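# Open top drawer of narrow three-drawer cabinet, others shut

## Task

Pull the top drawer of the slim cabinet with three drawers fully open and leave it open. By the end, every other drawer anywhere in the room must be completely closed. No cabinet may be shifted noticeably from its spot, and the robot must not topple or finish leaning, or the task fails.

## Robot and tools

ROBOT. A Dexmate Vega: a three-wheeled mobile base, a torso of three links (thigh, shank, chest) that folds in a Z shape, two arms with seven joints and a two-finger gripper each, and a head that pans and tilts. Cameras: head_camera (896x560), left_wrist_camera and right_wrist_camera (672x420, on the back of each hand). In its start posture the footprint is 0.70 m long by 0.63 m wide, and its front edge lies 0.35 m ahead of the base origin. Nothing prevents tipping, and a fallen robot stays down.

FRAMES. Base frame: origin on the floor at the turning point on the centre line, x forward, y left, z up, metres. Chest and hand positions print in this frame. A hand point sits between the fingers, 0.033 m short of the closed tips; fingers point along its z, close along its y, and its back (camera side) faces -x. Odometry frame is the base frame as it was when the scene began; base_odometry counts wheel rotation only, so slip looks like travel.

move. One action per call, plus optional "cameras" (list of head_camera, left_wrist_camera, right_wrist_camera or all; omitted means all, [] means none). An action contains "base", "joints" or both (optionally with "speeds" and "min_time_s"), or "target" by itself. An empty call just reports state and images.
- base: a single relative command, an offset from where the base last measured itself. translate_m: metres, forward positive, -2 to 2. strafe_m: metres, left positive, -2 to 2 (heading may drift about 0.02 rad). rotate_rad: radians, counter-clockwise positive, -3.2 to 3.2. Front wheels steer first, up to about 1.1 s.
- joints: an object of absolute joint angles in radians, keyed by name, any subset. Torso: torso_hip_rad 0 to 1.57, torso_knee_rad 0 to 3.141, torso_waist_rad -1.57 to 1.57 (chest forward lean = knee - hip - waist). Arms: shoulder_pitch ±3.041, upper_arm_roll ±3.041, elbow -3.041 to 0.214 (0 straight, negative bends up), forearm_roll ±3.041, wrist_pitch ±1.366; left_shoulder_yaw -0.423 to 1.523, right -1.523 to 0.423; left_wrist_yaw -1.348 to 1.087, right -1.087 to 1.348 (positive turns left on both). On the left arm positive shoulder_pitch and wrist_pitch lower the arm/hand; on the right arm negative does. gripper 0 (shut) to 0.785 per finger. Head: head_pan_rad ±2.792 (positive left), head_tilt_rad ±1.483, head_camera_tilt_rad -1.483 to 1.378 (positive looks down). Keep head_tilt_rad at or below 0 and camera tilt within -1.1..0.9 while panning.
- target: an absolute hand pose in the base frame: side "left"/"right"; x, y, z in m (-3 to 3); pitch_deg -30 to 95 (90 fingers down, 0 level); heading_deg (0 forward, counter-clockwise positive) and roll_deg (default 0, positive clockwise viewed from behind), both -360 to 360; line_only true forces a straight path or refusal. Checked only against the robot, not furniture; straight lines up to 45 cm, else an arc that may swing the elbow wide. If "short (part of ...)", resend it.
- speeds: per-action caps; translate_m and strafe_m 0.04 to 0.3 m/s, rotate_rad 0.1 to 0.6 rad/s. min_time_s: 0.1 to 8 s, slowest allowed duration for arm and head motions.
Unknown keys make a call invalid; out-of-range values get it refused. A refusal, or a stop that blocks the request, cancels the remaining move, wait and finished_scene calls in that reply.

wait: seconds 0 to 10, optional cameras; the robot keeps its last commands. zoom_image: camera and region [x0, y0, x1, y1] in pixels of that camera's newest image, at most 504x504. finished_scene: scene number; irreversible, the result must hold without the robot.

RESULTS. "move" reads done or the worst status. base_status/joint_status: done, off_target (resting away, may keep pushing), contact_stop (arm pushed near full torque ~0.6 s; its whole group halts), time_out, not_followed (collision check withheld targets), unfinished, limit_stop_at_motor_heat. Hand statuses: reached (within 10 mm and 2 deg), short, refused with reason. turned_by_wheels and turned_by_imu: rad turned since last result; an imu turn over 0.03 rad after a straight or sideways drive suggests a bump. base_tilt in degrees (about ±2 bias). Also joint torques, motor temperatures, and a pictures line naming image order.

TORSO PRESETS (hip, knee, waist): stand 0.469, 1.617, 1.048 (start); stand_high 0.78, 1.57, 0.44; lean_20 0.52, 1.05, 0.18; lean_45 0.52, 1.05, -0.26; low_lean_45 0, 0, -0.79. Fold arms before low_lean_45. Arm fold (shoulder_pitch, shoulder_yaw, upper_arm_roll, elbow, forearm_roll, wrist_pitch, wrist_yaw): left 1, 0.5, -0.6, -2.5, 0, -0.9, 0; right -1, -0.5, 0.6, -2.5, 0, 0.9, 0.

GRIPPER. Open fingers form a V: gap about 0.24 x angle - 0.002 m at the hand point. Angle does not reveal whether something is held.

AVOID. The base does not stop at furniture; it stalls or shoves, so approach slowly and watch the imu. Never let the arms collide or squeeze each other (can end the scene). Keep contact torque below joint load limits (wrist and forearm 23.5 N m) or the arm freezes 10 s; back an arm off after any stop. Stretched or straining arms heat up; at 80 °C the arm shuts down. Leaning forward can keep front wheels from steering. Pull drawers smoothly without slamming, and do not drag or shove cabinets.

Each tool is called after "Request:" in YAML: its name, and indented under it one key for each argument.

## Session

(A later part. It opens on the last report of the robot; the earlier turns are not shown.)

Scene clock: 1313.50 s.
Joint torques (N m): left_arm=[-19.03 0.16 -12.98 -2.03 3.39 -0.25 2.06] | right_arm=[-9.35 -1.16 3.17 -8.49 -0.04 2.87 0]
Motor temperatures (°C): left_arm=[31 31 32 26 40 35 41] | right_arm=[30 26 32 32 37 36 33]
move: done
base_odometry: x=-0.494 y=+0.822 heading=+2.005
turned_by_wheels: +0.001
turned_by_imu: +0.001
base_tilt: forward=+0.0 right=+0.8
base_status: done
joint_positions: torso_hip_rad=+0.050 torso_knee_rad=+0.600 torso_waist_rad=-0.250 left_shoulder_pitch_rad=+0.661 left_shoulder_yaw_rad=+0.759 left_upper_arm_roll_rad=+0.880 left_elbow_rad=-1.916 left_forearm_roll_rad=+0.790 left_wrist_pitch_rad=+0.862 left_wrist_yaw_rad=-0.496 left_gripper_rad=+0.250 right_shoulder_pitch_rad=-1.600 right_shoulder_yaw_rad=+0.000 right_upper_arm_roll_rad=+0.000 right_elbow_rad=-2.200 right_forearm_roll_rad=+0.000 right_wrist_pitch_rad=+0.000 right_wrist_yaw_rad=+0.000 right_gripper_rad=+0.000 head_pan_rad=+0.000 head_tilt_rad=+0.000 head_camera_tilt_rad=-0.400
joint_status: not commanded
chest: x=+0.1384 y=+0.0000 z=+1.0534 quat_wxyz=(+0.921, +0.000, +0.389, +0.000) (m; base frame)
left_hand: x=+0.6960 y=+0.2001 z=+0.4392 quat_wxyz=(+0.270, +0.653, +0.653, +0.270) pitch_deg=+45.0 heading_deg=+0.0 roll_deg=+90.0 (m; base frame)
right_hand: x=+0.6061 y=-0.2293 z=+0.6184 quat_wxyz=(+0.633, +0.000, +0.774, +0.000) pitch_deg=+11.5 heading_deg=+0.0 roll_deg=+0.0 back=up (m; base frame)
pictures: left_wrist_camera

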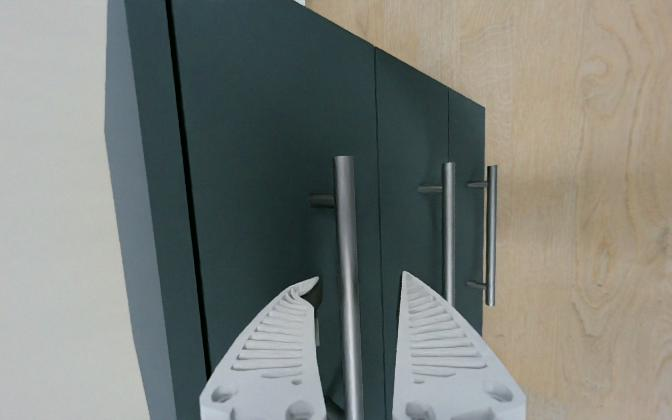

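Request:
move:
  joints: {"left_gripper_rad": 0.0}
  cameras: []

Request:
move:
  base: {"translate_m": -0.42}
  speeds: {"translate_m": 0.2}
  cameras: ["head_camera", "left_wrist_camera"]

Scene clock: 1315.93 s.
Joint torques (N m): left_arm=[-18.71 0.7 -11.26 -6.47 2.3 0.36 1.15] | right_arm=[-8.89 0.32 3.04 -8.28 -0.14 3.11 0.03]
Motor temperatures (°C): left_arm=[32 31 32 26 40 35 41] | right_arm=[30 26 32 32 37 36 33]
move: done
base_odometry: x=-0.494 y=+0.822 heading=+2.005
turned_by_wheels: +0.000
turned_by_imu: -0.001
base_tilt: forward=+0.1 right=+0.8
base_status: not commanded
joint_positions: torso_hip_rad=+0.050 torso_knee_rad=+0.600 torso_waist_rad=-0.250 left_shoulder_pitch_rad=+0.661 left_shoulder_yaw_rad=+0.759 left_upper_arm_roll_rad=+0.880 left_elbow_rad=-1.916 left_forearm_roll_rad=+0.790 left_wrist_pitch_rad=+0.862 left_wrist_yaw_rad=-0.495 left_gripper_rad=+0.000 right_shoulder_pitch_rad=-1.600 right_shoulder_yaw_rad=+0.000 right_upper_arm_roll_rad=+0.000 right_elbow_rad=-2.200 right_forearm_roll_rad=+0.000 right_wrist_pitch_rad=+0.000 right_wrist_yaw_rad=+0.000 right_gripper_rad=+0.000 head_pan_rad=+0.000 head_tilt_rad=+0.000 head_camera_tilt_rad=-0.400
joint_status: all done
chest: x=+0.1386 y=+0.0000 z=+1.0533 quat_wxyz=(+0.921, +0.000, +0.389, +0.000) (m; base frame)
left_hand: x=+0.6962 y=+0.2003 z=+0.4390 quat_wxyz=(+0.270, +0.653, +0.653, +0.271) pitch_deg=+45.0 heading_deg=+0.0 roll_deg=-90.0 (m; base frame)
right_hand: x=+0.6062 y=-0.2293 z=+0.6182 quat_wxyz=(+0.633, +0.000, +0.774, +0.000) pitch_deg=+11.5 heading_deg=+0.0 roll_deg=+0.0 back=up (m; base frame)
pictures: none
No camera images: "cameras" was empty.

Scene clock: 1319.30 s.
Joint torques (N m): left_arm=[-8.55 -0.65 -6.3 -4.42 1.54 -0.72 0.66] | right_arm=[-8.27 0.33 3.23 -9.42 -0.02 3.47 0.04]
Motor temperatures (°C): left_arm=[31 31 32 26 40 35 41] | right_arm=[30 26 32 32 37 36 33]
move: done
base_odometry: x=-0.317 y=+0.442 heading=+2.005
turned_by_wheels: +0.001
turned_by_imu: +0.002
base_tilt: forward=+0.1 right=+0.7
base_status: done
joint_positions: torso_hip_rad=+0.050 torso_knee_rad=+0.600 torso_waist_rad=-0.250 left_shoulder_pitch_rad=+0.661 left_shoulder_yaw_rad=+0.759 left_upper_arm_roll_rad=+0.880 left_elbow_rad=-1.916 left_forearm_roll_rad=+0.790 left_wrist_pitch_rad=+0.862 left_wrist_yaw_rad=-0.495 left_gripper_rad=+0.000 right_shoulder_pitch_rad=-1.600 right_shoulder_yaw_rad=+0.000 right_upper_arm_roll_rad=+0.000 right_elbow_rad=-2.200 right_forearm_roll_rad=+0.000 right_wrist_pitch_rad=+0.000 right_wrist_yaw_rad=+0.000 right_gripper_rad=+0.000 head_pan_rad=+0.000 head_tilt_rad=+0.000 head_camera_tilt_rad=-0.400
joint_status: not commanded
chest: x=+0.1386 y=+0.0000 z=+1.0534 quat_wxyz=(+0.921, +0.000, +0.389, +0.000) (m; base frame)
left_hand: x=+0.6966 y=+0.2005 z=+0.4395 quat_wxyz=(+0.271, +0.653, +0.653, +0.271) pitch_deg=+45.0 heading_deg=+0.0 roll_deg=-90.0 (m; base frame)
right_hand: x=+0.6062 y=-0.2293 z=+0.6182 quat_wxyz=(+0.633, +0.000, +0.774, +0.000) pitch_deg=+11.5 heading_deg=+0.0 roll_deg=+0.0 back=up (m; base frame)
pictures: head_camera, left_wrist_camera

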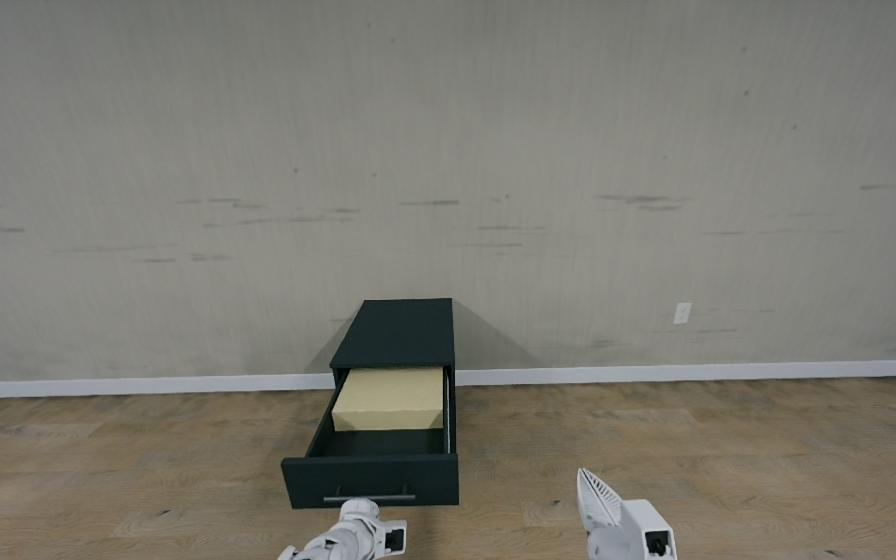

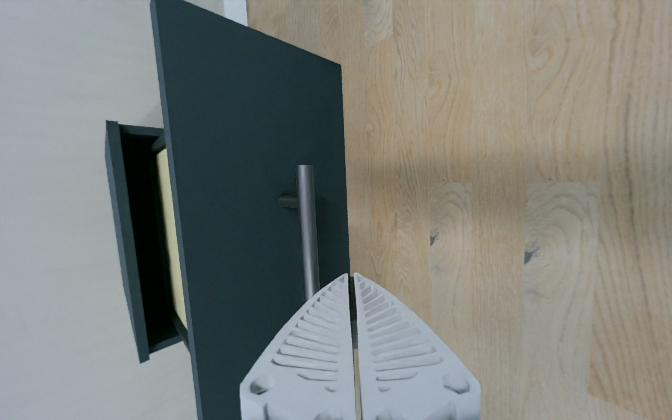

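Request:
move:
  base: {"translate_m": -0.45}
  cameras: []

Request:
move:
  joints: {"torso_hip_rad": 0.469, "torso_knee_rad": 1.617, "torso_waist_rad": 1.048, "left_shoulder_pitch_rad": 2.217, "left_shoulder_yaw_rad": 0, "left_upper_arm_roll_rad": 0, "left_elbow_rad": -1.08, "left_forearm_roll_rad": 0, "left_wrist_pitch_rad": -0.495, "left_wrist_yaw_rad": 0, "right_shoulder_pitch_rad": -2.194, "right_shoulder_yaw_rad": 0, "right_upper_arm_roll_rad": 0, "right_elbow_rad": -1.112, "right_forearm_roll_rad": 0, "right_wrist_pitch_rad": 0.493, "right_wrist_yaw_rad": 0, "head_camera_tilt_rad": 0}
  cameras: ["head_camera"]

Scene clock: 1324.40 s.
Joint torques (N m): left_arm=[-9.82 1 -6.45 -4.33 1.69 -0.26 0.72] | right_arm=[-9.96 0.5 3.26 -7.94 -0.16 3.2 -0.09]
Motor temperatures (°C): left_arm=[31 31 32 26 40 35 41] | right_arm=[30 26 32 32 37 36 33]
move: done
base_odometry: x=-0.126 y=+0.034 heading=+2.006
turned_by_wheels: +0.001
turned_by_imu: +0.002
base_tilt: forward=+0.1 right=+0.7
base_status: done
joint_positions: torso_hip_rad=+0.050 torso_knee_rad=+0.600 torso_waist_rad=-0.250 left_shoulder_pitch_rad=+0.661 left_shoulder_yaw_rad=+0.759 left_upper_arm_roll_rad=+0.880 left_elbow_rad=-1.916 left_forearm_roll_rad=+0.790 left_wrist_pitch_rad=+0.862 left_wrist_yaw_rad=-0.495 left_gripper_rad=+0.000 right_shoulder_pitch_rad=-1.600 right_shoulder_yaw_rad=+0.000 right_upper_arm_roll_rad=+0.000 right_elbow_rad=-2.200 right_forearm_roll_rad=+0.000 right_wrist_pitch_rad=+0.000 right_wrist_yaw_rad=+0.000 right_gripper_rad=+0.000 head_pan_rad=+0.000 head_tilt_rad=+0.000 head_camera_tilt_rad=-0.400
joint_status: not commanded
chest: x=+0.1386 y=+0.0000 z=+1.0533 quat_wxyz=(+0.921, +0.000, +0.389, +0.000) (m; base frame)
left_hand: x=+0.6966 y=+0.2004 z=+0.4394 quat_wxyz=(+0.271, +0.653, +0.653, +0.271) pitch_deg=+45.0 heading_deg=+0.0 roll_deg=-90.0 (m; base frame)
right_hand: x=+0.6062 y=-0.2293 z=+0.6182 quat_wxyz=(+0.633, +0.000, +0.774, +0.000) pitch_deg=+11.5 heading_deg=+0.0 roll_deg=+0.0 back=up (m; base frame)
pictures: none
No camera images: "cameras" was empty.

Scene clock: 1330.83 s.
Joint torques (N m): left_arm=[9.56 -2.63 -3.94 -3.04 -0.29 -2.83 0.28] | right_arm=[-16.46 0.05 2.95 -0.93 -0.11 2.47 0.02]
Motor temperatures (°C): left_arm=[31 31 32 26 40 35 41] | right_arm=[30 26 32 32 37 36 33]
move: done
base_odometry: x=-0.126 y=+0.034 heading=+2.006
turned_by_wheels: +0.000
turned_by_imu: +0.000
base_tilt: forward=+0.0 right=+0.8
base_status: not commanded
joint_positions: torso_hip_rad=+0.469 torso_knee_rad=+1.617 torso_waist_rad=+1.048 left_shoulder_pitch_rad=+2.213 left_shoulder_yaw_rad=+0.002 left_upper_arm_roll_rad=+0.003 left_elbow_rad=-1.082 left_forearm_roll_rad=+0.002 left_wrist_pitch_rad=-0.491 left_wrist_yaw_rad=-0.002 left_gripper_rad=+0.000 right_shoulder_pitch_rad=-2.194 right_shoulder_yaw_rad=+0.000 right_upper_arm_roll_rad=+0.000 right_elbow_rad=-1.112 right_forearm_roll_rad=+0.000 right_wrist_pitch_rad=+0.493 right_wrist_yaw_rad=+0.000 right_gripper_rad=+0.000 head_pan_rad=+0.000 head_tilt_rad=+0.000 head_camera_tilt_rad=+0.000
joint_status: all done
chest: x=-0.0111 y=+0.0000 z=+1.4155 quat_wxyz=(+0.999, +0.000, +0.050, +0.000) (m; base frame)
left_hand: x=+0.1762 y=+0.2274 z=+0.5945 quat_wxyz=(+0.404, +0.003, +0.915, -0.002) pitch_deg=+42.4 heading_deg=-0.4 roll_deg=+0.0 back=up (m; base frame)
right_hand: x=+0.2084 y=-0.2293 z=+0.6099 quat_wxyz=(+0.427, +0.000, +0.904, +0.000) pitch_deg=+39.5 heading_deg=+0.0 roll_deg=+0.0 back=up (m; base frame)
pictures: head_camera

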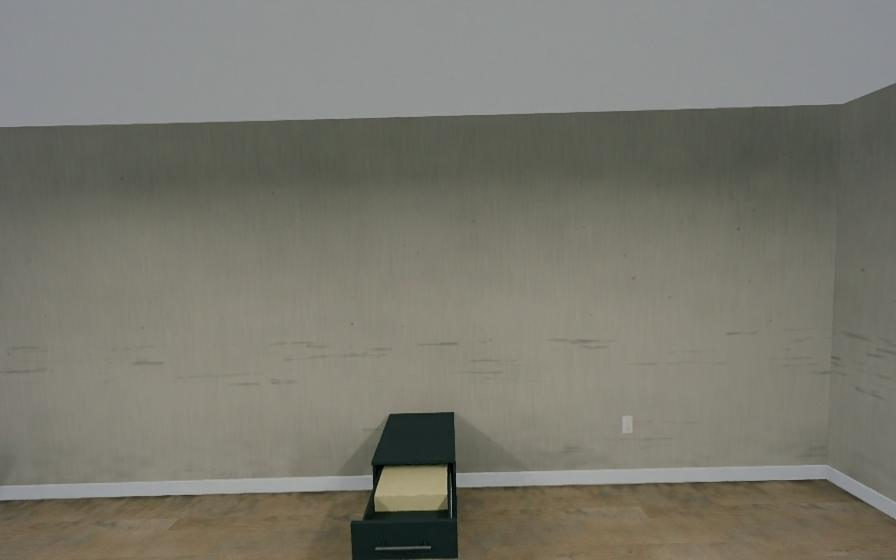

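Request:
move:
  joints: {"torso_hip_rad": 0.2, "torso_knee_rad": 0.9, "torso_waist_rad": 0.1, "left_shoulder_pitch_rad": 0.657, "left_shoulder_yaw_rad": 0.848, "left_upper_arm_roll_rad": 1.083, "left_elbow_rad": -1.309, "left_forearm_roll_rad": -0.843, "left_wrist_pitch_rad": -0.426, "left_wrist_yaw_rad": -0.17, "right_shoulder_pitch_rad": 0.144, "right_shoulder_yaw_rad": -0.605, "right_upper_arm_roll_rad": -1.481, "right_elbow_rad": -1.948, "right_forearm_roll_rad": 2.827, "right_wrist_pitch_rad": 1.329, "right_wrist_yaw_rad": -1.071, "right_gripper_rad": 0.25, "head_camera_tilt_rad": -0.3}
  cameras: ["head_camera"]

Scene clock: 1341.73 s.
Joint torques (N m): left_arm=[-23.92 8.7 -7.97 -3.77 -0.41 -2.99 -0.38] | right_arm=[34.84 -2.69 7.48 -1.98 -1.39 0.72 0.46]
Motor temperatures (°C): left_arm=[31 31 32 26 40 35 41] | right_arm=[30 26 32 32 37 36 33]
move: done
base_odometry: x=-0.126 y=+0.034 heading=+2.006
turned_by_wheels: +0.000
turned_by_imu: +0.000
base_tilt: forward=+0.1 right=+0.7
base_status: not commanded
joint_positions: torso_hip_rad=+0.200 torso_knee_rad=+0.900 torso_waist_rad=+0.100 left_shoulder_pitch_rad=+0.657 left_shoulder_yaw_rad=+0.848 left_upper_arm_roll_rad=+1.083 left_elbow_rad=-1.309 left_forearm_roll_rad=-0.843 left_wrist_pitch_rad=-0.426 left_wrist_yaw_rad=-0.170 left_gripper_rad=+0.000 right_shoulder_pitch_rad=+0.140 right_shoulder_yaw_rad=-0.604 right_upper_arm_roll_rad=-1.478 right_elbow_rad=-1.946 right_forearm_roll_rad=+2.823 right_wrist_pitch_rad=+1.327 right_wrist_yaw_rad=-1.069 right_gripper_rad=+0.250 head_pan_rad=+0.000 head_tilt_rad=+0.000 head_camera_tilt_rad=-0.300
joint_status: all done
chest: x=+0.0910 y=+0.0000 z=+1.1999 quat_wxyz=(+0.955, +0.000, +0.296, +0.000) (m; base frame)
left_hand: x=+0.6965 y=+0.0913 z=+0.6623 quat_wxyz=(+0.572, +0.271, +0.746, -0.208) pitch_deg=+15.0 heading_deg=-40.0 roll_deg=+0.0 back=up (m; base frame)
right_hand: x=+0.6661 y=-0.0842 z=+0.7264 quat_wxyz=(+0.141, +0.692, +0.693, +0.142) pitch_deg=+66.9 heading_deg=+0.2 roll_deg=-89.9 (m; base frame)
pictures: head_camera

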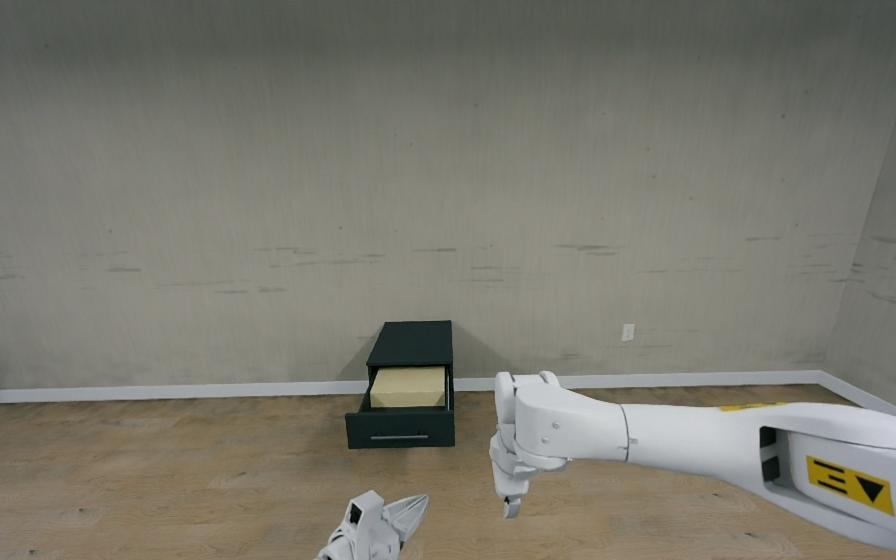

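Request:
move:
  joints: {"torso_hip_rad": 0.469, "torso_knee_rad": 1.617, "torso_waist_rad": 1.048, "left_shoulder_pitch_rad": 2.217, "left_shoulder_yaw_rad": 0, "left_upper_arm_roll_rad": 0, "left_elbow_rad": -1.08, "left_forearm_roll_rad": 0, "left_wrist_pitch_rad": -0.495, "left_wrist_yaw_rad": 0, "right_shoulder_pitch_rad": -2.194, "right_shoulder_yaw_rad": 0, "right_upper_arm_roll_rad": 0, "right_elbow_rad": -1.112, "right_forearm_roll_rad": 0, "right_wrist_pitch_rad": 0.493, "right_wrist_yaw_rad": 0, "right_gripper_rad": 0, "head_camera_tilt_rad": 0}
  cameras: []

Request:
move:
  joints: {"torso_hip_rad": 0.0, "torso_knee_rad": 0.2, "torso_waist_rad": -0.7, "left_shoulder_pitch_rad": 0.372, "left_shoulder_yaw_rad": 0.412, "left_upper_arm_roll_rad": 0.969, "left_elbow_rad": -1.054, "left_forearm_roll_rad": 0.624, "left_wrist_pitch_rad": 0.477, "left_wrist_yaw_rad": -0.101, "left_gripper_rad": 0.25, "right_shoulder_pitch_rad": -1.6, "right_elbow_rad": -2.2, "right_wrist_pitch_rad": 0, "head_camera_tilt_rad": -0.4}
  cameras: ["head_camera"]

Scene clock: 1353.00 s.
Joint torques (N m): left_arm=[9.72 -1.27 -4.57 -1.78 0.36 -2.59 0.07] | right_arm=[-15.3 1.39 3.83 -1.42 -0.26 2.19 0.31]
Motor temperatures (°C): left_arm=[31 31 32 26 40 35 41] | right_arm=[30 26 32 32 37 36 33]
move: done
base_odometry: x=-0.126 y=+0.034 heading=+2.006
turned_by_wheels: +0.000
turned_by_imu: +0.001
base_tilt: forward=+0.1 right=+0.7
base_status: not commanded
joint_positions: torso_hip_rad=+0.469 torso_knee_rad=+1.617 torso_waist_rad=+1.048 left_shoulder_pitch_rad=+2.217 left_shoulder_yaw_rad=+0.000 left_upper_arm_roll_rad=+0.000 left_elbow_rad=-1.080 left_forearm_roll_rad=+0.000 left_wrist_pitch_rad=-0.495 left_wrist_yaw_rad=+0.000 left_gripper_rad=+0.000 right_shoulder_pitch_rad=-2.190 right_shoulder_yaw_rad=-0.001 right_upper_arm_roll_rad=-0.003 right_elbow_rad=-1.114 right_forearm_roll_rad=+0.004 right_wrist_pitch_rad=+0.494 right_wrist_yaw_rad=-0.002 right_gripper_rad=+0.000 head_pan_rad=+0.000 head_tilt_rad=+0.000 head_camera_tilt_rad=+0.000
joint_status: all done
chest: x=-0.0111 y=+0.0000 z=+1.4155 quat_wxyz=(+0.999, +0.000, +0.050, +0.000) (m; base frame)
left_hand: x=+0.1728 y=+0.2291 z=+0.5940 quat_wxyz=(+0.403, +0.000, +0.915, +0.000) pitch_deg=+42.5 heading_deg=+0.0 roll_deg=+0.0 back=up (m; base frame)
right_hand: x=+0.2122 y=-0.2295 z=+0.6117 quat_wxyz=(+0.430, +0.001, +0.903, +0.000) pitch_deg=+39.1 heading_deg=-0.1 roll_deg=+0.1 back=up (m; base frame)
pictures: none
No camera images: "cameras" was empty.

Scene clock: 1360.77 s.
Joint torques (N m): left_arm=[-24.36 2.57 -3.26 -4.55 1.36 0.17 0.71] | right_arm=[7.77 0.93 4.09 -8.46 -0.27 2.88 0.27]
Motor temperatures (°C): left_arm=[31 31 32 26 40 35 41] | right_arm=[30 26 32 32 37 36 33]
move: done
base_odometry: x=-0.126 y=+0.034 heading=+2.006
turned_by_wheels: +0.000
turned_by_imu: +0.000
base_tilt: forward=+0.1 right=+0.7
base_status: not commanded
joint_positions: torso_hip_rad=+0.001 torso_knee_rad=+0.200 torso_waist_rad=-0.700 left_shoulder_pitch_rad=+0.374 left_shoulder_yaw_rad=+0.412 left_upper_arm_roll_rad=+0.968 left_elbow_rad=-1.054 left_forearm_roll_rad=+0.623 left_wrist_pitch_rad=+0.476 left_wrist_yaw_rad=-0.101 left_gripper_rad=+0.250 right_shoulder_pitch_rad=-1.600 right_shoulder_yaw_rad=+0.000 right_upper_arm_roll_rad=+0.000 right_elbow_rad=-2.200 right_forearm_roll_rad=+0.000 right_wrist_pitch_rad=+0.000 right_wrist_yaw_rad=+0.000 right_gripper_rad=+0.000 head_pan_rad=+0.000 head_tilt_rad=+0.000 head_camera_tilt_rad=-0.400
joint_status: all done
chest: x=+0.0931 y=+0.0000 z=+0.8849 quat_wxyz=(+0.901, +0.000, +0.435, +0.000) (m; base frame)
left_hand: x=+0.6971 y=+0.1999 z=+0.1298 quat_wxyz=(+0.271, +0.653, +0.654, +0.270) pitch_deg=+45.1 heading_deg=+0.0 roll_deg=+89.9 (m; base frame)
right_hand: x=+0.5148 y=-0.2293 z=+0.4051 quat_wxyz=(+0.593, +0.000, +0.805, +0.000) pitch_deg=+17.2 heading_deg=+0.0 roll_deg=+0.0 back=up (m; base frame)
pictures: head_camera

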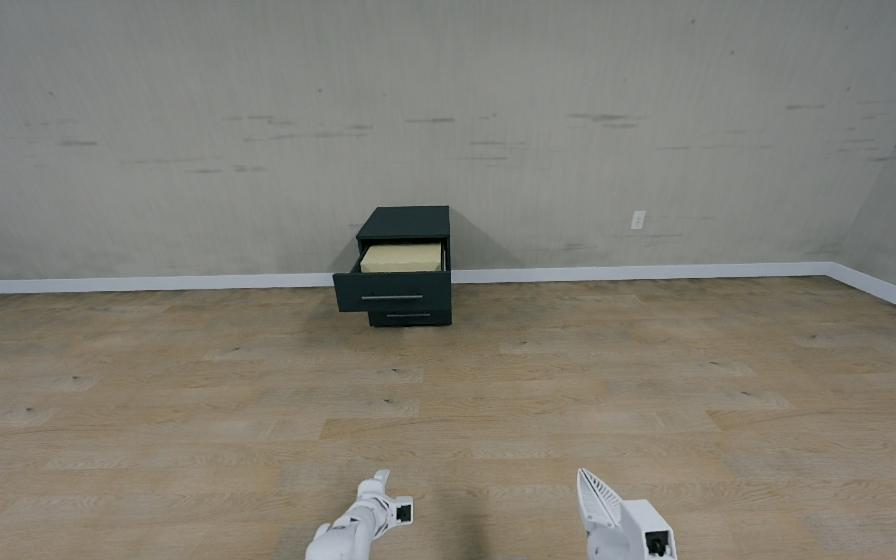

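Request:
finished_scene:
  scene: 1

The scene is finished: the task was done.


## Next scene

The same job, from a new start.

Request:
move:
  cameras: ["head_camera"]

Scene clock: 0.00 s.
Joint torques (N m): no reading
Motor temperatures (°C): left_arm=[31 31 31 26 40 34 41] | right_arm=[29 26 32 31 36 36 33]
base_odometry: x=+0.000 y=+0.000 heading=+0.000
turned_by_wheels: +0.000
turned_by_imu: +0.000
base_tilt: forward=+0.1 right=+0.7
base_status: not commanded
joint_positions: torso_hip_rad=+0.469 torso_knee_rad=+1.617 torso_waist_rad=+1.048 left_shoulder_pitch_rad=+2.189 left_shoulder_yaw_rad=-0.007 left_upper_arm_roll_rad=+0.016 left_elbow_rad=-1.090 left_forearm_roll_rad=+0.013 left_wrist_pitch_rad=-0.515 left_wrist_yaw_rad=+0.020 left_gripper_rad=+0.005 right_shoulder_pitch_rad=-2.209 right_shoulder_yaw_rad=-0.016 right_upper_arm_roll_rad=+0.009 right_elbow_rad=-1.106 right_forearm_roll_rad=-0.010 right_wrist_pitch_rad=+0.494 right_wrist_yaw_rad=-0.018 right_gripper_rad=+0.005 head_pan_rad=+0.000 head_tilt_rad=+0.000 head_camera_tilt_rad=+0.000
joint_status: not commanded
chest: x=-0.0111 y=+0.0000 z=+1.4155 quat_wxyz=(+0.999, +0.000, +0.050, +0.000) (m; base frame)
left_hand: x=+0.2066 y=+0.2195 z=+0.6100 quat_wxyz=(+0.429, +0.002, +0.903, +0.000) pitch_deg=+39.1 heading_deg=-0.2 roll_deg=+0.1 back=up (m; base frame)
right_hand: x=+0.1929 y=-0.2468 z=+0.6050 quat_wxyz=(+0.418, -0.007, +0.908, -0.015) pitch_deg=+40.6 heading_deg=-1.6 roll_deg=-2.5 back=up (m; base frame)
pictures: head_camera

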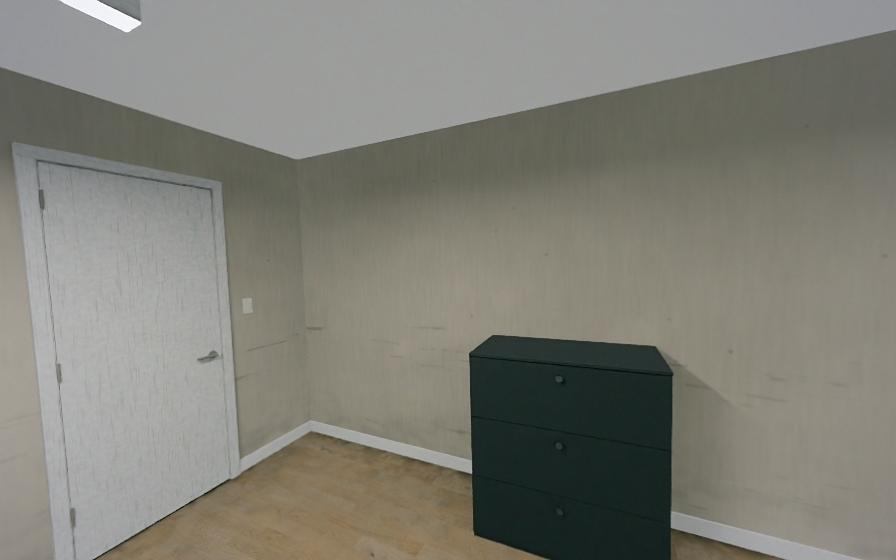

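Request:
move:
  joints: {"head_pan_rad": 1.7, "head_camera_tilt_rad": 0.25}
  cameras: ["head_camera"]

Request:
move:
  joints: {"head_pan_rad": -1.7}
  cameras: ["head_camera"]

Scene clock: 2.07 s.
Joint torques (N m): left_arm=[5.15 -0.44 -1.56 -3.73 0.39 -2.34 -0.15] | right_arm=[-4.29 -0.7 0.77 -1.98 0.2 2.91 -0.09]
Motor temperatures (°C): left_arm=[31 31 31 26 40 34 41] | right_arm=[29 26 32 31 36 36 33]
move: done
base_odometry: x=+0.000 y=+0.000 heading=+0.000
turned_by_wheels: +0.000
turned_by_imu: +0.000
base_tilt: forward=+0.0 right=+0.8
base_status: not commanded
joint_positions: torso_hip_rad=+0.469 torso_knee_rad=+1.617 torso_waist_rad=+1.048 left_shoulder_pitch_rad=+2.189 left_shoulder_yaw_rad=-0.007 left_upper_arm_roll_rad=+0.016 left_elbow_rad=-1.090 left_forearm_roll_rad=+0.013 left_wrist_pitch_rad=-0.515 left_wrist_yaw_rad=+0.020 left_gripper_rad=+0.005 right_shoulder_pitch_rad=-2.209 right_shoulder_yaw_rad=-0.016 right_upper_arm_roll_rad=+0.009 right_elbow_rad=-1.106 right_forearm_roll_rad=-0.010 right_wrist_pitch_rad=+0.494 right_wrist_yaw_rad=-0.018 right_gripper_rad=+0.005 head_pan_rad=+1.700 head_tilt_rad=+0.000 head_camera_tilt_rad=+0.250
joint_status: all done
chest: x=-0.0111 y=+0.0000 z=+1.4155 quat_wxyz=(+0.999, +0.000, +0.050, +0.000) (m; base frame)
left_hand: x=+0.2066 y=+0.2195 z=+0.6100 quat_wxyz=(+0.429, +0.002, +0.903, +0.000) pitch_deg=+39.1 heading_deg=-0.2 roll_deg=+0.1 back=up (m; base frame)
right_hand: x=+0.1929 y=-0.2468 z=+0.6050 quat_wxyz=(+0.418, -0.007, +0.908, -0.015) pitch_deg=+40.6 heading_deg=-1.6 roll_deg=-2.5 back=up (m; base frame)
pictures: head_camera

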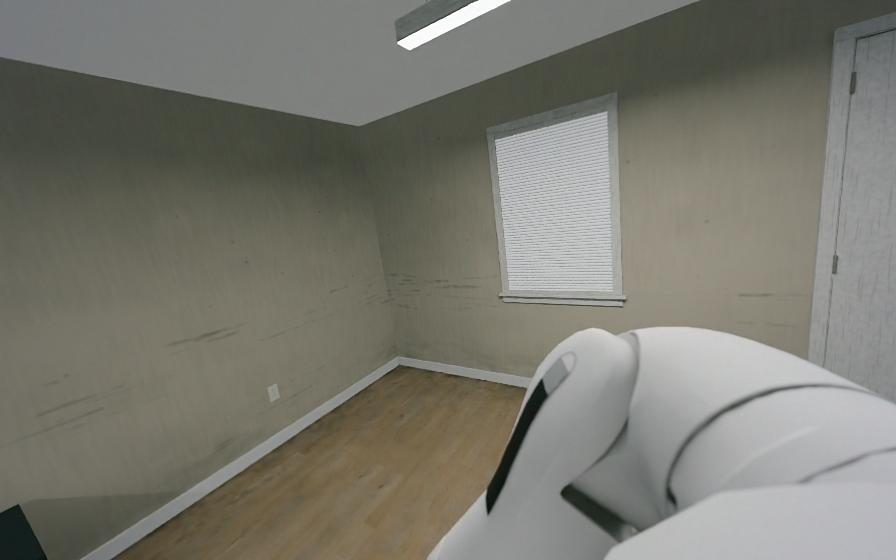

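Scene clock: 5.00 s.
Joint torques (N m): left_arm=[4.56 0.74 -0.76 -3.43 0.27 -2.2 0] | right_arm=[-4.71 -1.67 0.74 -2.56 0.17 2.51 -0.33]
Motor temperatures (°C): left_arm=[31 31 31 26 40 34 41] | right_arm=[29 26 32 31 36 36 33]
move: done
base_odometry: x=+0.000 y=+0.000 heading=+0.000
turned_by_wheels: +0.000
turned_by_imu: +0.000
base_tilt: forward=+0.0 right=+0.7
base_status: not commanded
joint_positions: torso_hip_rad=+0.469 torso_knee_rad=+1.617 torso_waist_rad=+1.048 left_shoulder_pitch_rad=+2.189 left_shoulder_yaw_rad=-0.007 left_upper_arm_roll_rad=+0.016 left_elbow_rad=-1.090 left_forearm_roll_rad=+0.013 left_wrist_pitch_rad=-0.515 left_wrist_yaw_rad=+0.020 left_gripper_rad=+0.005 right_shoulder_pitch_rad=-2.209 right_shoulder_yaw_rad=-0.016 right_upper_arm_roll_rad=+0.009 right_elbow_rad=-1.106 right_forearm_roll_rad=-0.010 right_wrist_pitch_rad=+0.494 right_wrist_yaw_rad=-0.018 right_gripper_rad=+0.005 head_pan_rad=-1.700 head_tilt_rad=+0.000 head_camera_tilt_rad=+0.250
joint_status: all done
chest: x=-0.0111 y=+0.0000 z=+1.4155 quat_wxyz=(+0.999, +0.000, +0.050, +0.000) (m; base frame)
left_hand: x=+0.2066 y=+0.2195 z=+0.6100 quat_wxyz=(+0.429, +0.002, +0.903, +0.000) pitch_deg=+39.1 heading_deg=-0.2 roll_deg=+0.1 back=up (m; base frame)
right_hand: x=+0.1929 y=-0.2468 z=+0.6050 quat_wxyz=(+0.418, -0.007, +0.908, -0.015) pitch_deg=+40.6 heading_deg=-1.6 roll_deg=-2.5 back=up (m; base frame)
pictures: head_camera

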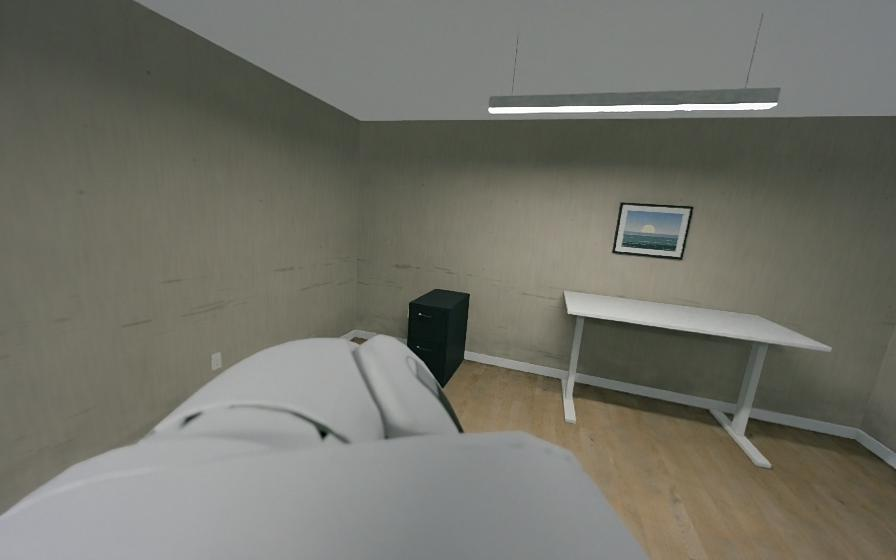

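Request:
move:
  base: {"rotate_rad": 2.69}
  joints: {"torso_hip_rad": 0.05, "torso_knee_rad": 0.6, "torso_waist_rad": -0.25, "left_shoulder_pitch_rad": 0.661, "left_shoulder_yaw_rad": 0.759, "left_upper_arm_roll_rad": 0.88, "left_elbow_rad": -1.916, "left_forearm_roll_rad": 0.79, "left_wrist_pitch_rad": 0.862, "left_wrist_yaw_rad": -0.495, "left_gripper_rad": 0.25, "right_shoulder_pitch_rad": -1.6, "right_shoulder_yaw_rad": 0, "right_upper_arm_roll_rad": 0, "right_elbow_rad": -2.2, "right_forearm_roll_rad": 0, "right_wrist_pitch_rad": 0, "right_wrist_yaw_rad": 0, "head_pan_rad": 0, "head_camera_tilt_rad": -0.4}
  cameras: ["head_camera"]

Scene clock: 12.40 s.
Joint torques (N m): left_arm=[-20.88 4.62 -6.26 -6.57 2.26 0.41 0.5] | right_arm=[11.4 0.11 -3.35 -8.15 0.4 3.07 0.1]
Motor temperatures (°C): left_arm=[31 31 31 26 40 34 41] | right_arm=[30 26 32 31 36 36 33]
move: done
base_odometry: x=+0.003 y=+0.000 heading=+2.698
turned_by_wheels: +2.698
turned_by_imu: +2.683
base_tilt: forward=+0.0 right=+0.8
base_status: done
joint_positions: torso_hip_rad=+0.050 torso_knee_rad=+0.600 torso_waist_rad=-0.250 left_shoulder_pitch_rad=+0.665 left_shoulder_yaw_rad=+0.757 left_upper_arm_roll_rad=+0.878 left_elbow_rad=-1.914 left_forearm_roll_rad=+0.788 left_wrist_pitch_rad=+0.859 left_wrist_yaw_rad=-0.494 left_gripper_rad=+0.250 right_shoulder_pitch_rad=-1.601 right_shoulder_yaw_rad=+0.000 right_upper_arm_roll_rad=+0.000 right_elbow_rad=-2.200 right_forearm_roll_rad=+0.000 right_wrist_pitch_rad=+0.000 right_wrist_yaw_rad=+0.000 right_gripper_rad=+0.005 head_pan_rad=+0.000 head_tilt_rad=+0.000 head_camera_tilt_rad=-0.400
joint_status: all done
chest: x=+0.1386 y=+0.0000 z=+1.0534 quat_wxyz=(+0.921, +0.000, +0.389, +0.000) (m; base frame)
left_hand: x=+0.6949 y=+0.1995 z=+0.4371 quat_wxyz=(+0.270, +0.653, +0.654, +0.269) pitch_deg=+45.2 heading_deg=-0.2 roll_deg=+89.8 (m; base frame)
right_hand: x=+0.6058 y=-0.2297 z=+0.6178 quat_wxyz=(+0.633, +0.000, +0.775, +0.000) pitch_deg=+11.5 heading_deg=+0.0 roll_deg=+0.0 back=up (m; base frame)
pictures: head_camera

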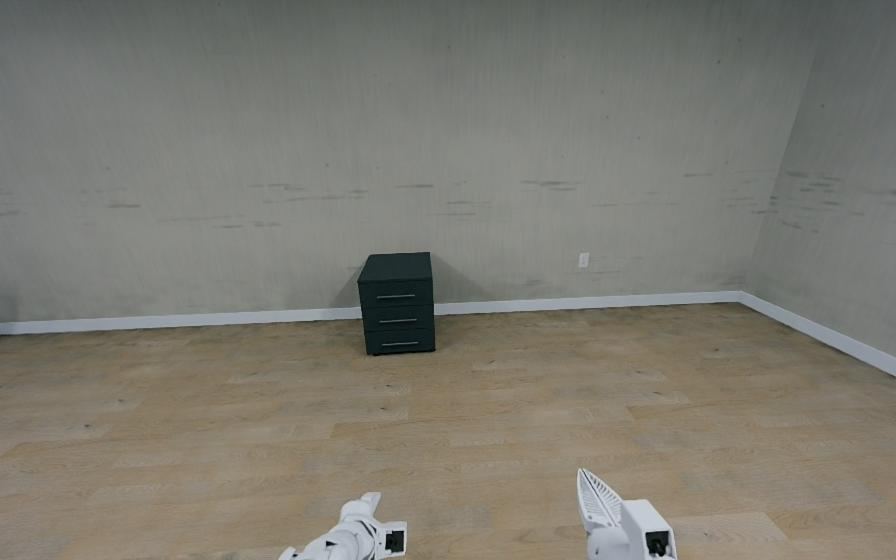

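Request:
move:
  base: {"rotate_rad": 0.06}
  cameras: []

Request:
move:
  base: {"translate_m": 1.1}
  cameras: ["head_camera", "left_wrist_camera"]

Scene clock: 13.77 s.
Joint torques (N m): left_arm=[-21.73 4.98 -6.5 -5.81 2.07 0.09 0.64] | right_arm=[11.21 1.56 -3.21 -9.28 0.41 3.13 0.07]
Motor temperatures (°C): left_arm=[31 31 31 26 40 34 41] | right_arm=[30 26 32 31 36 36 33]
move: done
base_odometry: x=+0.003 y=+0.000 heading=+2.758
turned_by_wheels: +0.060
turned_by_imu: +0.060
base_tilt: forward=+0.0 right=+0.8
base_status: done
joint_positions: torso_hip_rad=+0.050 torso_knee_rad=+0.600 torso_waist_rad=-0.250 left_shoulder_pitch_rad=+0.661 left_shoulder_yaw_rad=+0.759 left_upper_arm_roll_rad=+0.880 left_elbow_rad=-1.916 left_forearm_roll_rad=+0.790 left_wrist_pitch_rad=+0.862 left_wrist_yaw_rad=-0.495 left_gripper_rad=+0.250 right_shoulder_pitch_rad=-1.600 right_shoulder_yaw_rad=+0.000 right_upper_arm_roll_rad=+0.000 right_elbow_rad=-2.200 right_forearm_roll_rad=+0.000 right_wrist_pitch_rad=+0.000 right_wrist_yaw_rad=+0.000 right_gripper_rad=+0.005 head_pan_rad=+0.000 head_tilt_rad=+0.000 head_camera_tilt_rad=-0.400
joint_status: not commanded
chest: x=+0.1386 y=+0.0000 z=+1.0534 quat_wxyz=(+0.921, +0.000, +0.389, +0.000) (m; base frame)
left_hand: x=+0.6963 y=+0.2003 z=+0.4391 quat_wxyz=(+0.270, +0.653, +0.653, +0.271) pitch_deg=+45.0 heading_deg=+0.0 roll_deg=+90.0 (m; base frame)
right_hand: x=+0.6059 y=-0.2297 z=+0.6179 quat_wxyz=(+0.633, +0.000, +0.774, +0.000) pitch_deg=+11.5 heading_deg=+0.0 roll_deg=+0.0 back=up (m; base frame)
pictures: none
No camera images: "cameras" was empty.

Scene clock: 19.33 s.
Joint torques (N m): left_arm=[-18.79 6.08 -6.76 -5.91 2.12 -0.21 0.77] | right_arm=[9.55 1.06 -3.2 -9.36 0.41 2.98 0.27]
Motor temperatures (°C): left_arm=[31 31 31 26 40 34 41] | right_arm=[30 26 32 31 36 36 33]
move: done
base_odometry: x=-1.017 y=+0.410 heading=+2.759
turned_by_wheels: +0.001
turned_by_imu: +0.000
base_tilt: forward=+0.0 right=+0.7
base_status: done
joint_positions: torso_hip_rad=+0.050 torso_knee_rad=+0.600 torso_waist_rad=-0.250 left_shoulder_pitch_rad=+0.661 left_shoulder_yaw_rad=+0.759 left_upper_arm_roll_rad=+0.880 left_elbow_rad=-1.916 left_forearm_roll_rad=+0.790 left_wrist_pitch_rad=+0.862 left_wrist_yaw_rad=-0.495 left_gripper_rad=+0.250 right_shoulder_pitch_rad=-1.600 right_shoulder_yaw_rad=+0.000 right_upper_arm_roll_rad=+0.000 right_elbow_rad=-2.200 right_forearm_roll_rad=+0.000 right_wrist_pitch_rad=+0.000 right_wrist_yaw_rad=+0.000 right_gripper_rad=+0.005 head_pan_rad=+0.000 head_tilt_rad=+0.000 head_camera_tilt_rad=-0.400
joint_status: not commanded
chest: x=+0.1387 y=+0.0000 z=+1.0533 quat_wxyz=(+0.921, +0.000, +0.389, +0.000) (m; base frame)
left_hand: x=+0.6964 y=+0.2003 z=+0.4391 quat_wxyz=(+0.270, +0.653, +0.653, +0.271) pitch_deg=+45.0 heading_deg=+0.0 roll_deg=-90.0 (m; base frame)
right_hand: x=+0.6059 y=-0.2297 z=+0.6178 quat_wxyz=(+0.633, +0.000, +0.774, +0.000) pitch_deg=+11.5 heading_deg=+0.0 roll_deg=+0.0 back=up (m; base frame)
pictures: head_camera, left_wrist_camera

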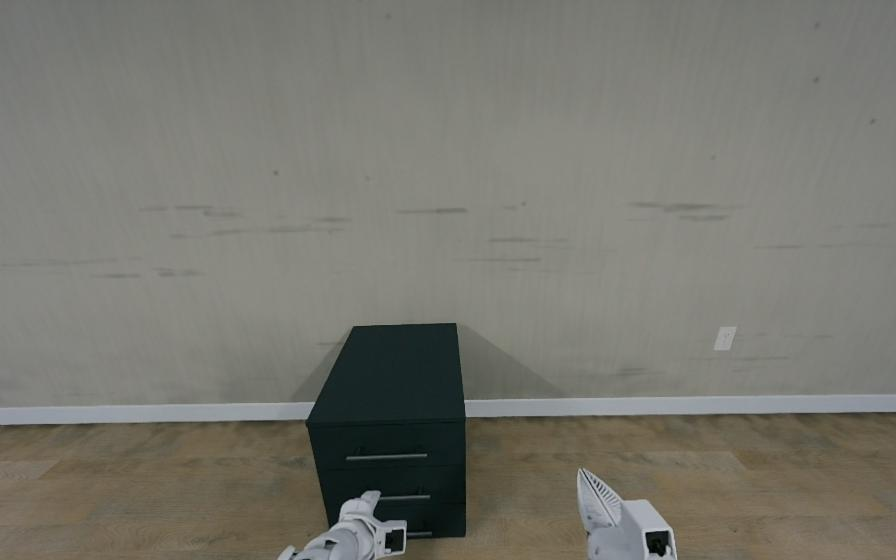

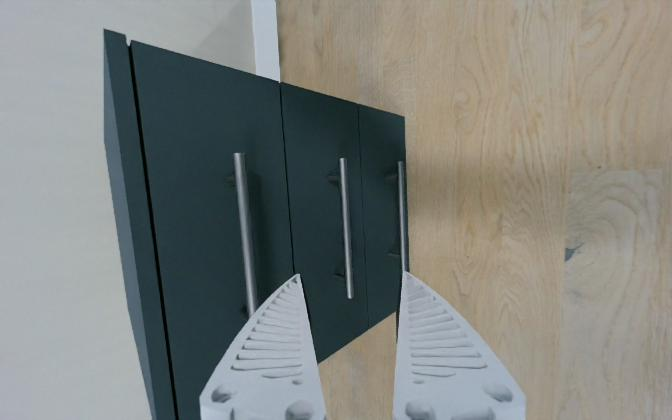

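Request:
move:
  base: {"translate_m": 0.155}
  speeds: {"translate_m": 0.2}
  cameras: ["left_wrist_camera"]

Scene clock: 21.70 s.
Joint torques (N m): left_arm=[-19.7 4.47 -11.96 -1.3 3.31 -0.21 1.74] | right_arm=[10.53 -0.71 -3.28 -9.17 0.42 3.15 -0.01]
Motor temperatures (°C): left_arm=[31 31 31 26 40 34 41] | right_arm=[30 26 32 31 36 36 33]
move: done
base_odometry: x=-1.161 y=+0.468 heading=+2.760
turned_by_wheels: +0.001
turned_by_imu: +0.001
base_tilt: forward=+0.0 right=+0.7
base_status: done
joint_positions: torso_hip_rad=+0.050 torso_knee_rad=+0.600 torso_waist_rad=-0.250 left_shoulder_pitch_rad=+0.661 left_shoulder_yaw_rad=+0.759 left_upper_arm_roll_rad=+0.880 left_elbow_rad=-1.916 left_forearm_roll_rad=+0.790 left_wrist_pitch_rad=+0.862 left_wrist_yaw_rad=-0.496 left_gripper_rad=+0.250 right_shoulder_pitch_rad=-1.600 right_shoulder_yaw_rad=+0.000 right_upper_arm_roll_rad=+0.000 right_elbow_rad=-2.200 right_forearm_roll_rad=+0.000 right_wrist_pitch_rad=+0.000 right_wrist_yaw_rad=+0.000 right_gripper_rad=+0.005 head_pan_rad=+0.000 head_tilt_rad=+0.000 head_camera_tilt_rad=-0.400
joint_status: not commanded
chest: x=+0.1385 y=+0.0000 z=+1.0534 quat_wxyz=(+0.921, +0.000, +0.389, +0.000) (m; base frame)
left_hand: x=+0.6960 y=+0.2000 z=+0.4391 quat_wxyz=(+0.270, +0.653, +0.653, +0.270) pitch_deg=+45.0 heading_deg=+0.0 roll_deg=+90.0 (m; base frame)
right_hand: x=+0.6058 y=-0.2297 z=+0.6180 quat_wxyz=(+0.633, +0.000, +0.774, +0.000) pitch_deg=+11.5 heading_deg=+0.0 roll_deg=+0.0 back=up (m; base frame)
pictures: left_wrist_camera

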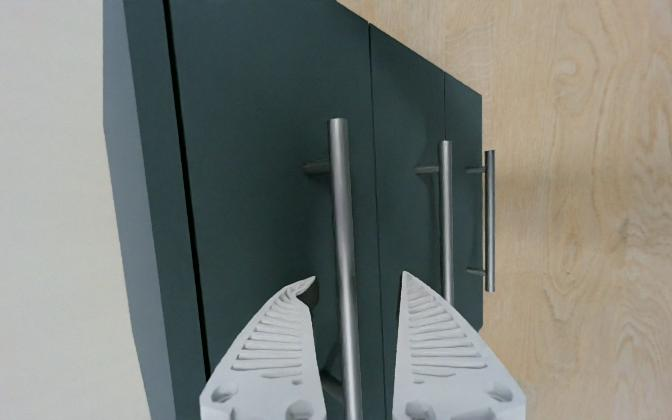

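Grip and pull; the view matches the rehearsal.

Request:
move:
  joints: {"left_gripper_rad": 0.0}
  cameras: []

Request:
move:
  base: {"translate_m": -0.42}
  speeds: {"translate_m": 0.2}
  cameras: ["head_camera", "left_wrist_camera"]

Scene clock: 22.67 s.
Joint torques (N m): left_arm=[-16.98 4.88 -9.84 -6.22 1.3 0.08 0.25] | right_arm=[10.31 -0.98 -3.29 -8.62 0.29 2.91 0.11]
Motor temperatures (°C): left_arm=[31 31 31 26 40 34 41] | right_arm=[30 26 32 31 36 36 33]
move: done
base_odometry: x=-1.161 y=+0.468 heading=+2.759
turned_by_wheels: +0.000
turned_by_imu: -0.001
base_tilt: forward=+0.1 right=+0.7
base_status: not commanded
joint_positions: torso_hip_rad=+0.050 torso_knee_rad=+0.600 torso_waist_rad=-0.250 left_shoulder_pitch_rad=+0.661 left_shoulder_yaw_rad=+0.759 left_upper_arm_roll_rad=+0.880 left_elbow_rad=-1.916 left_forearm_roll_rad=+0.790 left_wrist_pitch_rad=+0.862 left_wrist_yaw_rad=-0.495 left_gripper_rad=+0.000 right_shoulder_pitch_rad=-1.600 right_shoulder_yaw_rad=+0.000 right_upper_arm_roll_rad=+0.000 right_elbow_rad=-2.200 right_forearm_roll_rad=+0.000 right_wrist_pitch_rad=+0.000 right_wrist_yaw_rad=+0.000 right_gripper_rad=+0.005 head_pan_rad=+0.000 head_tilt_rad=+0.000 head_camera_tilt_rad=-0.400
joint_status: all done
chest: x=+0.1386 y=+0.0000 z=+1.0534 quat_wxyz=(+0.921, +0.000, +0.389, +0.000) (m; base frame)
left_hand: x=+0.6964 y=+0.2002 z=+0.4392 quat_wxyz=(+0.271, +0.653, +0.653, +0.271) pitch_deg=+45.0 heading_deg=+0.0 roll_deg=-90.0 (m; base frame)
right_hand: x=+0.6059 y=-0.2297 z=+0.6179 quat_wxyz=(+0.633, +0.000, +0.774, +0.000) pitch_deg=+11.5 heading_deg=+0.0 roll_deg=+0.0 back=up (m; base frame)
pictures: none
No camera images: "cameras" was empty.

Scene clock: 26.10 s.
Joint torques (N m): left_arm=[-10.06 3.85 -7.4 -5.14 1.75 0.31 0.75] | right_arm=[11.43 -0.07 -3.36 -9.58 0.38 3.4 -0.05]
Motor temperatures (°C): left_arm=[31 31 31 26 40 34 41] | right_arm=[30 26 32 32 36 36 33]
move: done
base_odometry: x=-0.771 y=+0.312 heading=+2.760
turned_by_wheels: +0.001
turned_by_imu: +0.002
base_tilt: forward=+0.1 right=+0.8
base_status: done
joint_positions: torso_hip_rad=+0.050 torso_knee_rad=+0.600 torso_waist_rad=-0.250 left_shoulder_pitch_rad=+0.661 left_shoulder_yaw_rad=+0.759 left_upper_arm_roll_rad=+0.880 left_elbow_rad=-1.916 left_forearm_roll_rad=+0.790 left_wrist_pitch_rad=+0.862 left_wrist_yaw_rad=-0.495 left_gripper_rad=+0.000 right_shoulder_pitch_rad=-1.600 right_shoulder_yaw_rad=+0.000 right_upper_arm_roll_rad=+0.000 right_elbow_rad=-2.200 right_forearm_roll_rad=+0.000 right_wrist_pitch_rad=+0.000 right_wrist_yaw_rad=+0.000 right_gripper_rad=+0.005 head_pan_rad=+0.000 head_tilt_rad=+0.000 head_camera_tilt_rad=-0.400
joint_status: not commanded
chest: x=+0.1386 y=+0.0000 z=+1.0534 quat_wxyz=(+0.921, +0.000, +0.389, +0.000) (m; base frame)
left_hand: x=+0.6966 y=+0.2003 z=+0.4394 quat_wxyz=(+0.271, +0.653, +0.653, +0.271) pitch_deg=+45.0 heading_deg=+0.0 roll_deg=-90.0 (m; base frame)
right_hand: x=+0.6059 y=-0.2297 z=+0.6179 quat_wxyz=(+0.633, +0.000, +0.774, +0.000) pitch_deg=+11.5 heading_deg=+0.0 roll_deg=+0.0 back=up (m; base frame)
pictures: head_camera, left_wrist_camera

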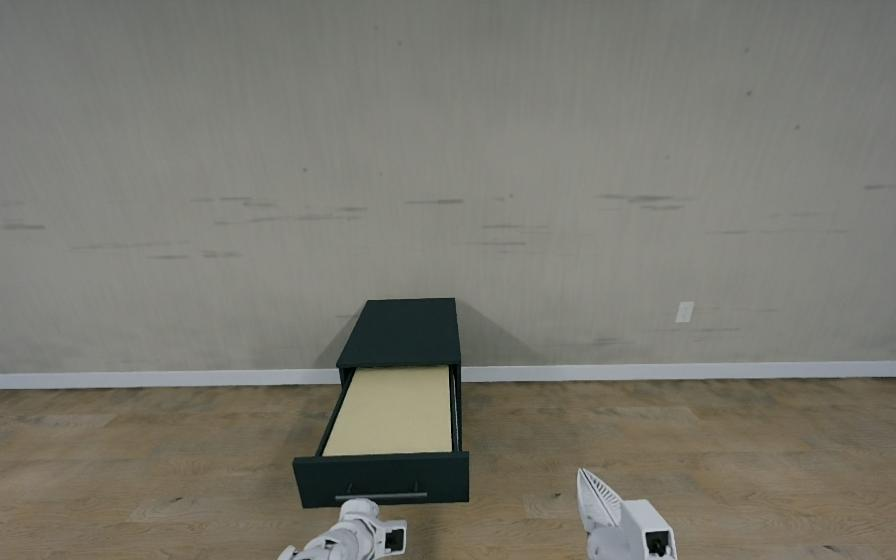

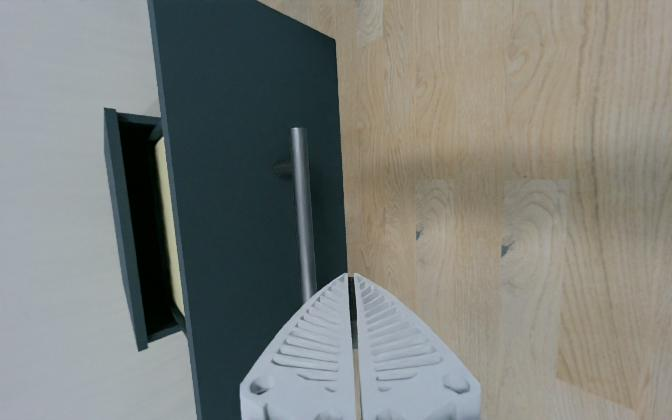

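Request:
finished_scene:
  scene: 2

The scene is finished: the task was done.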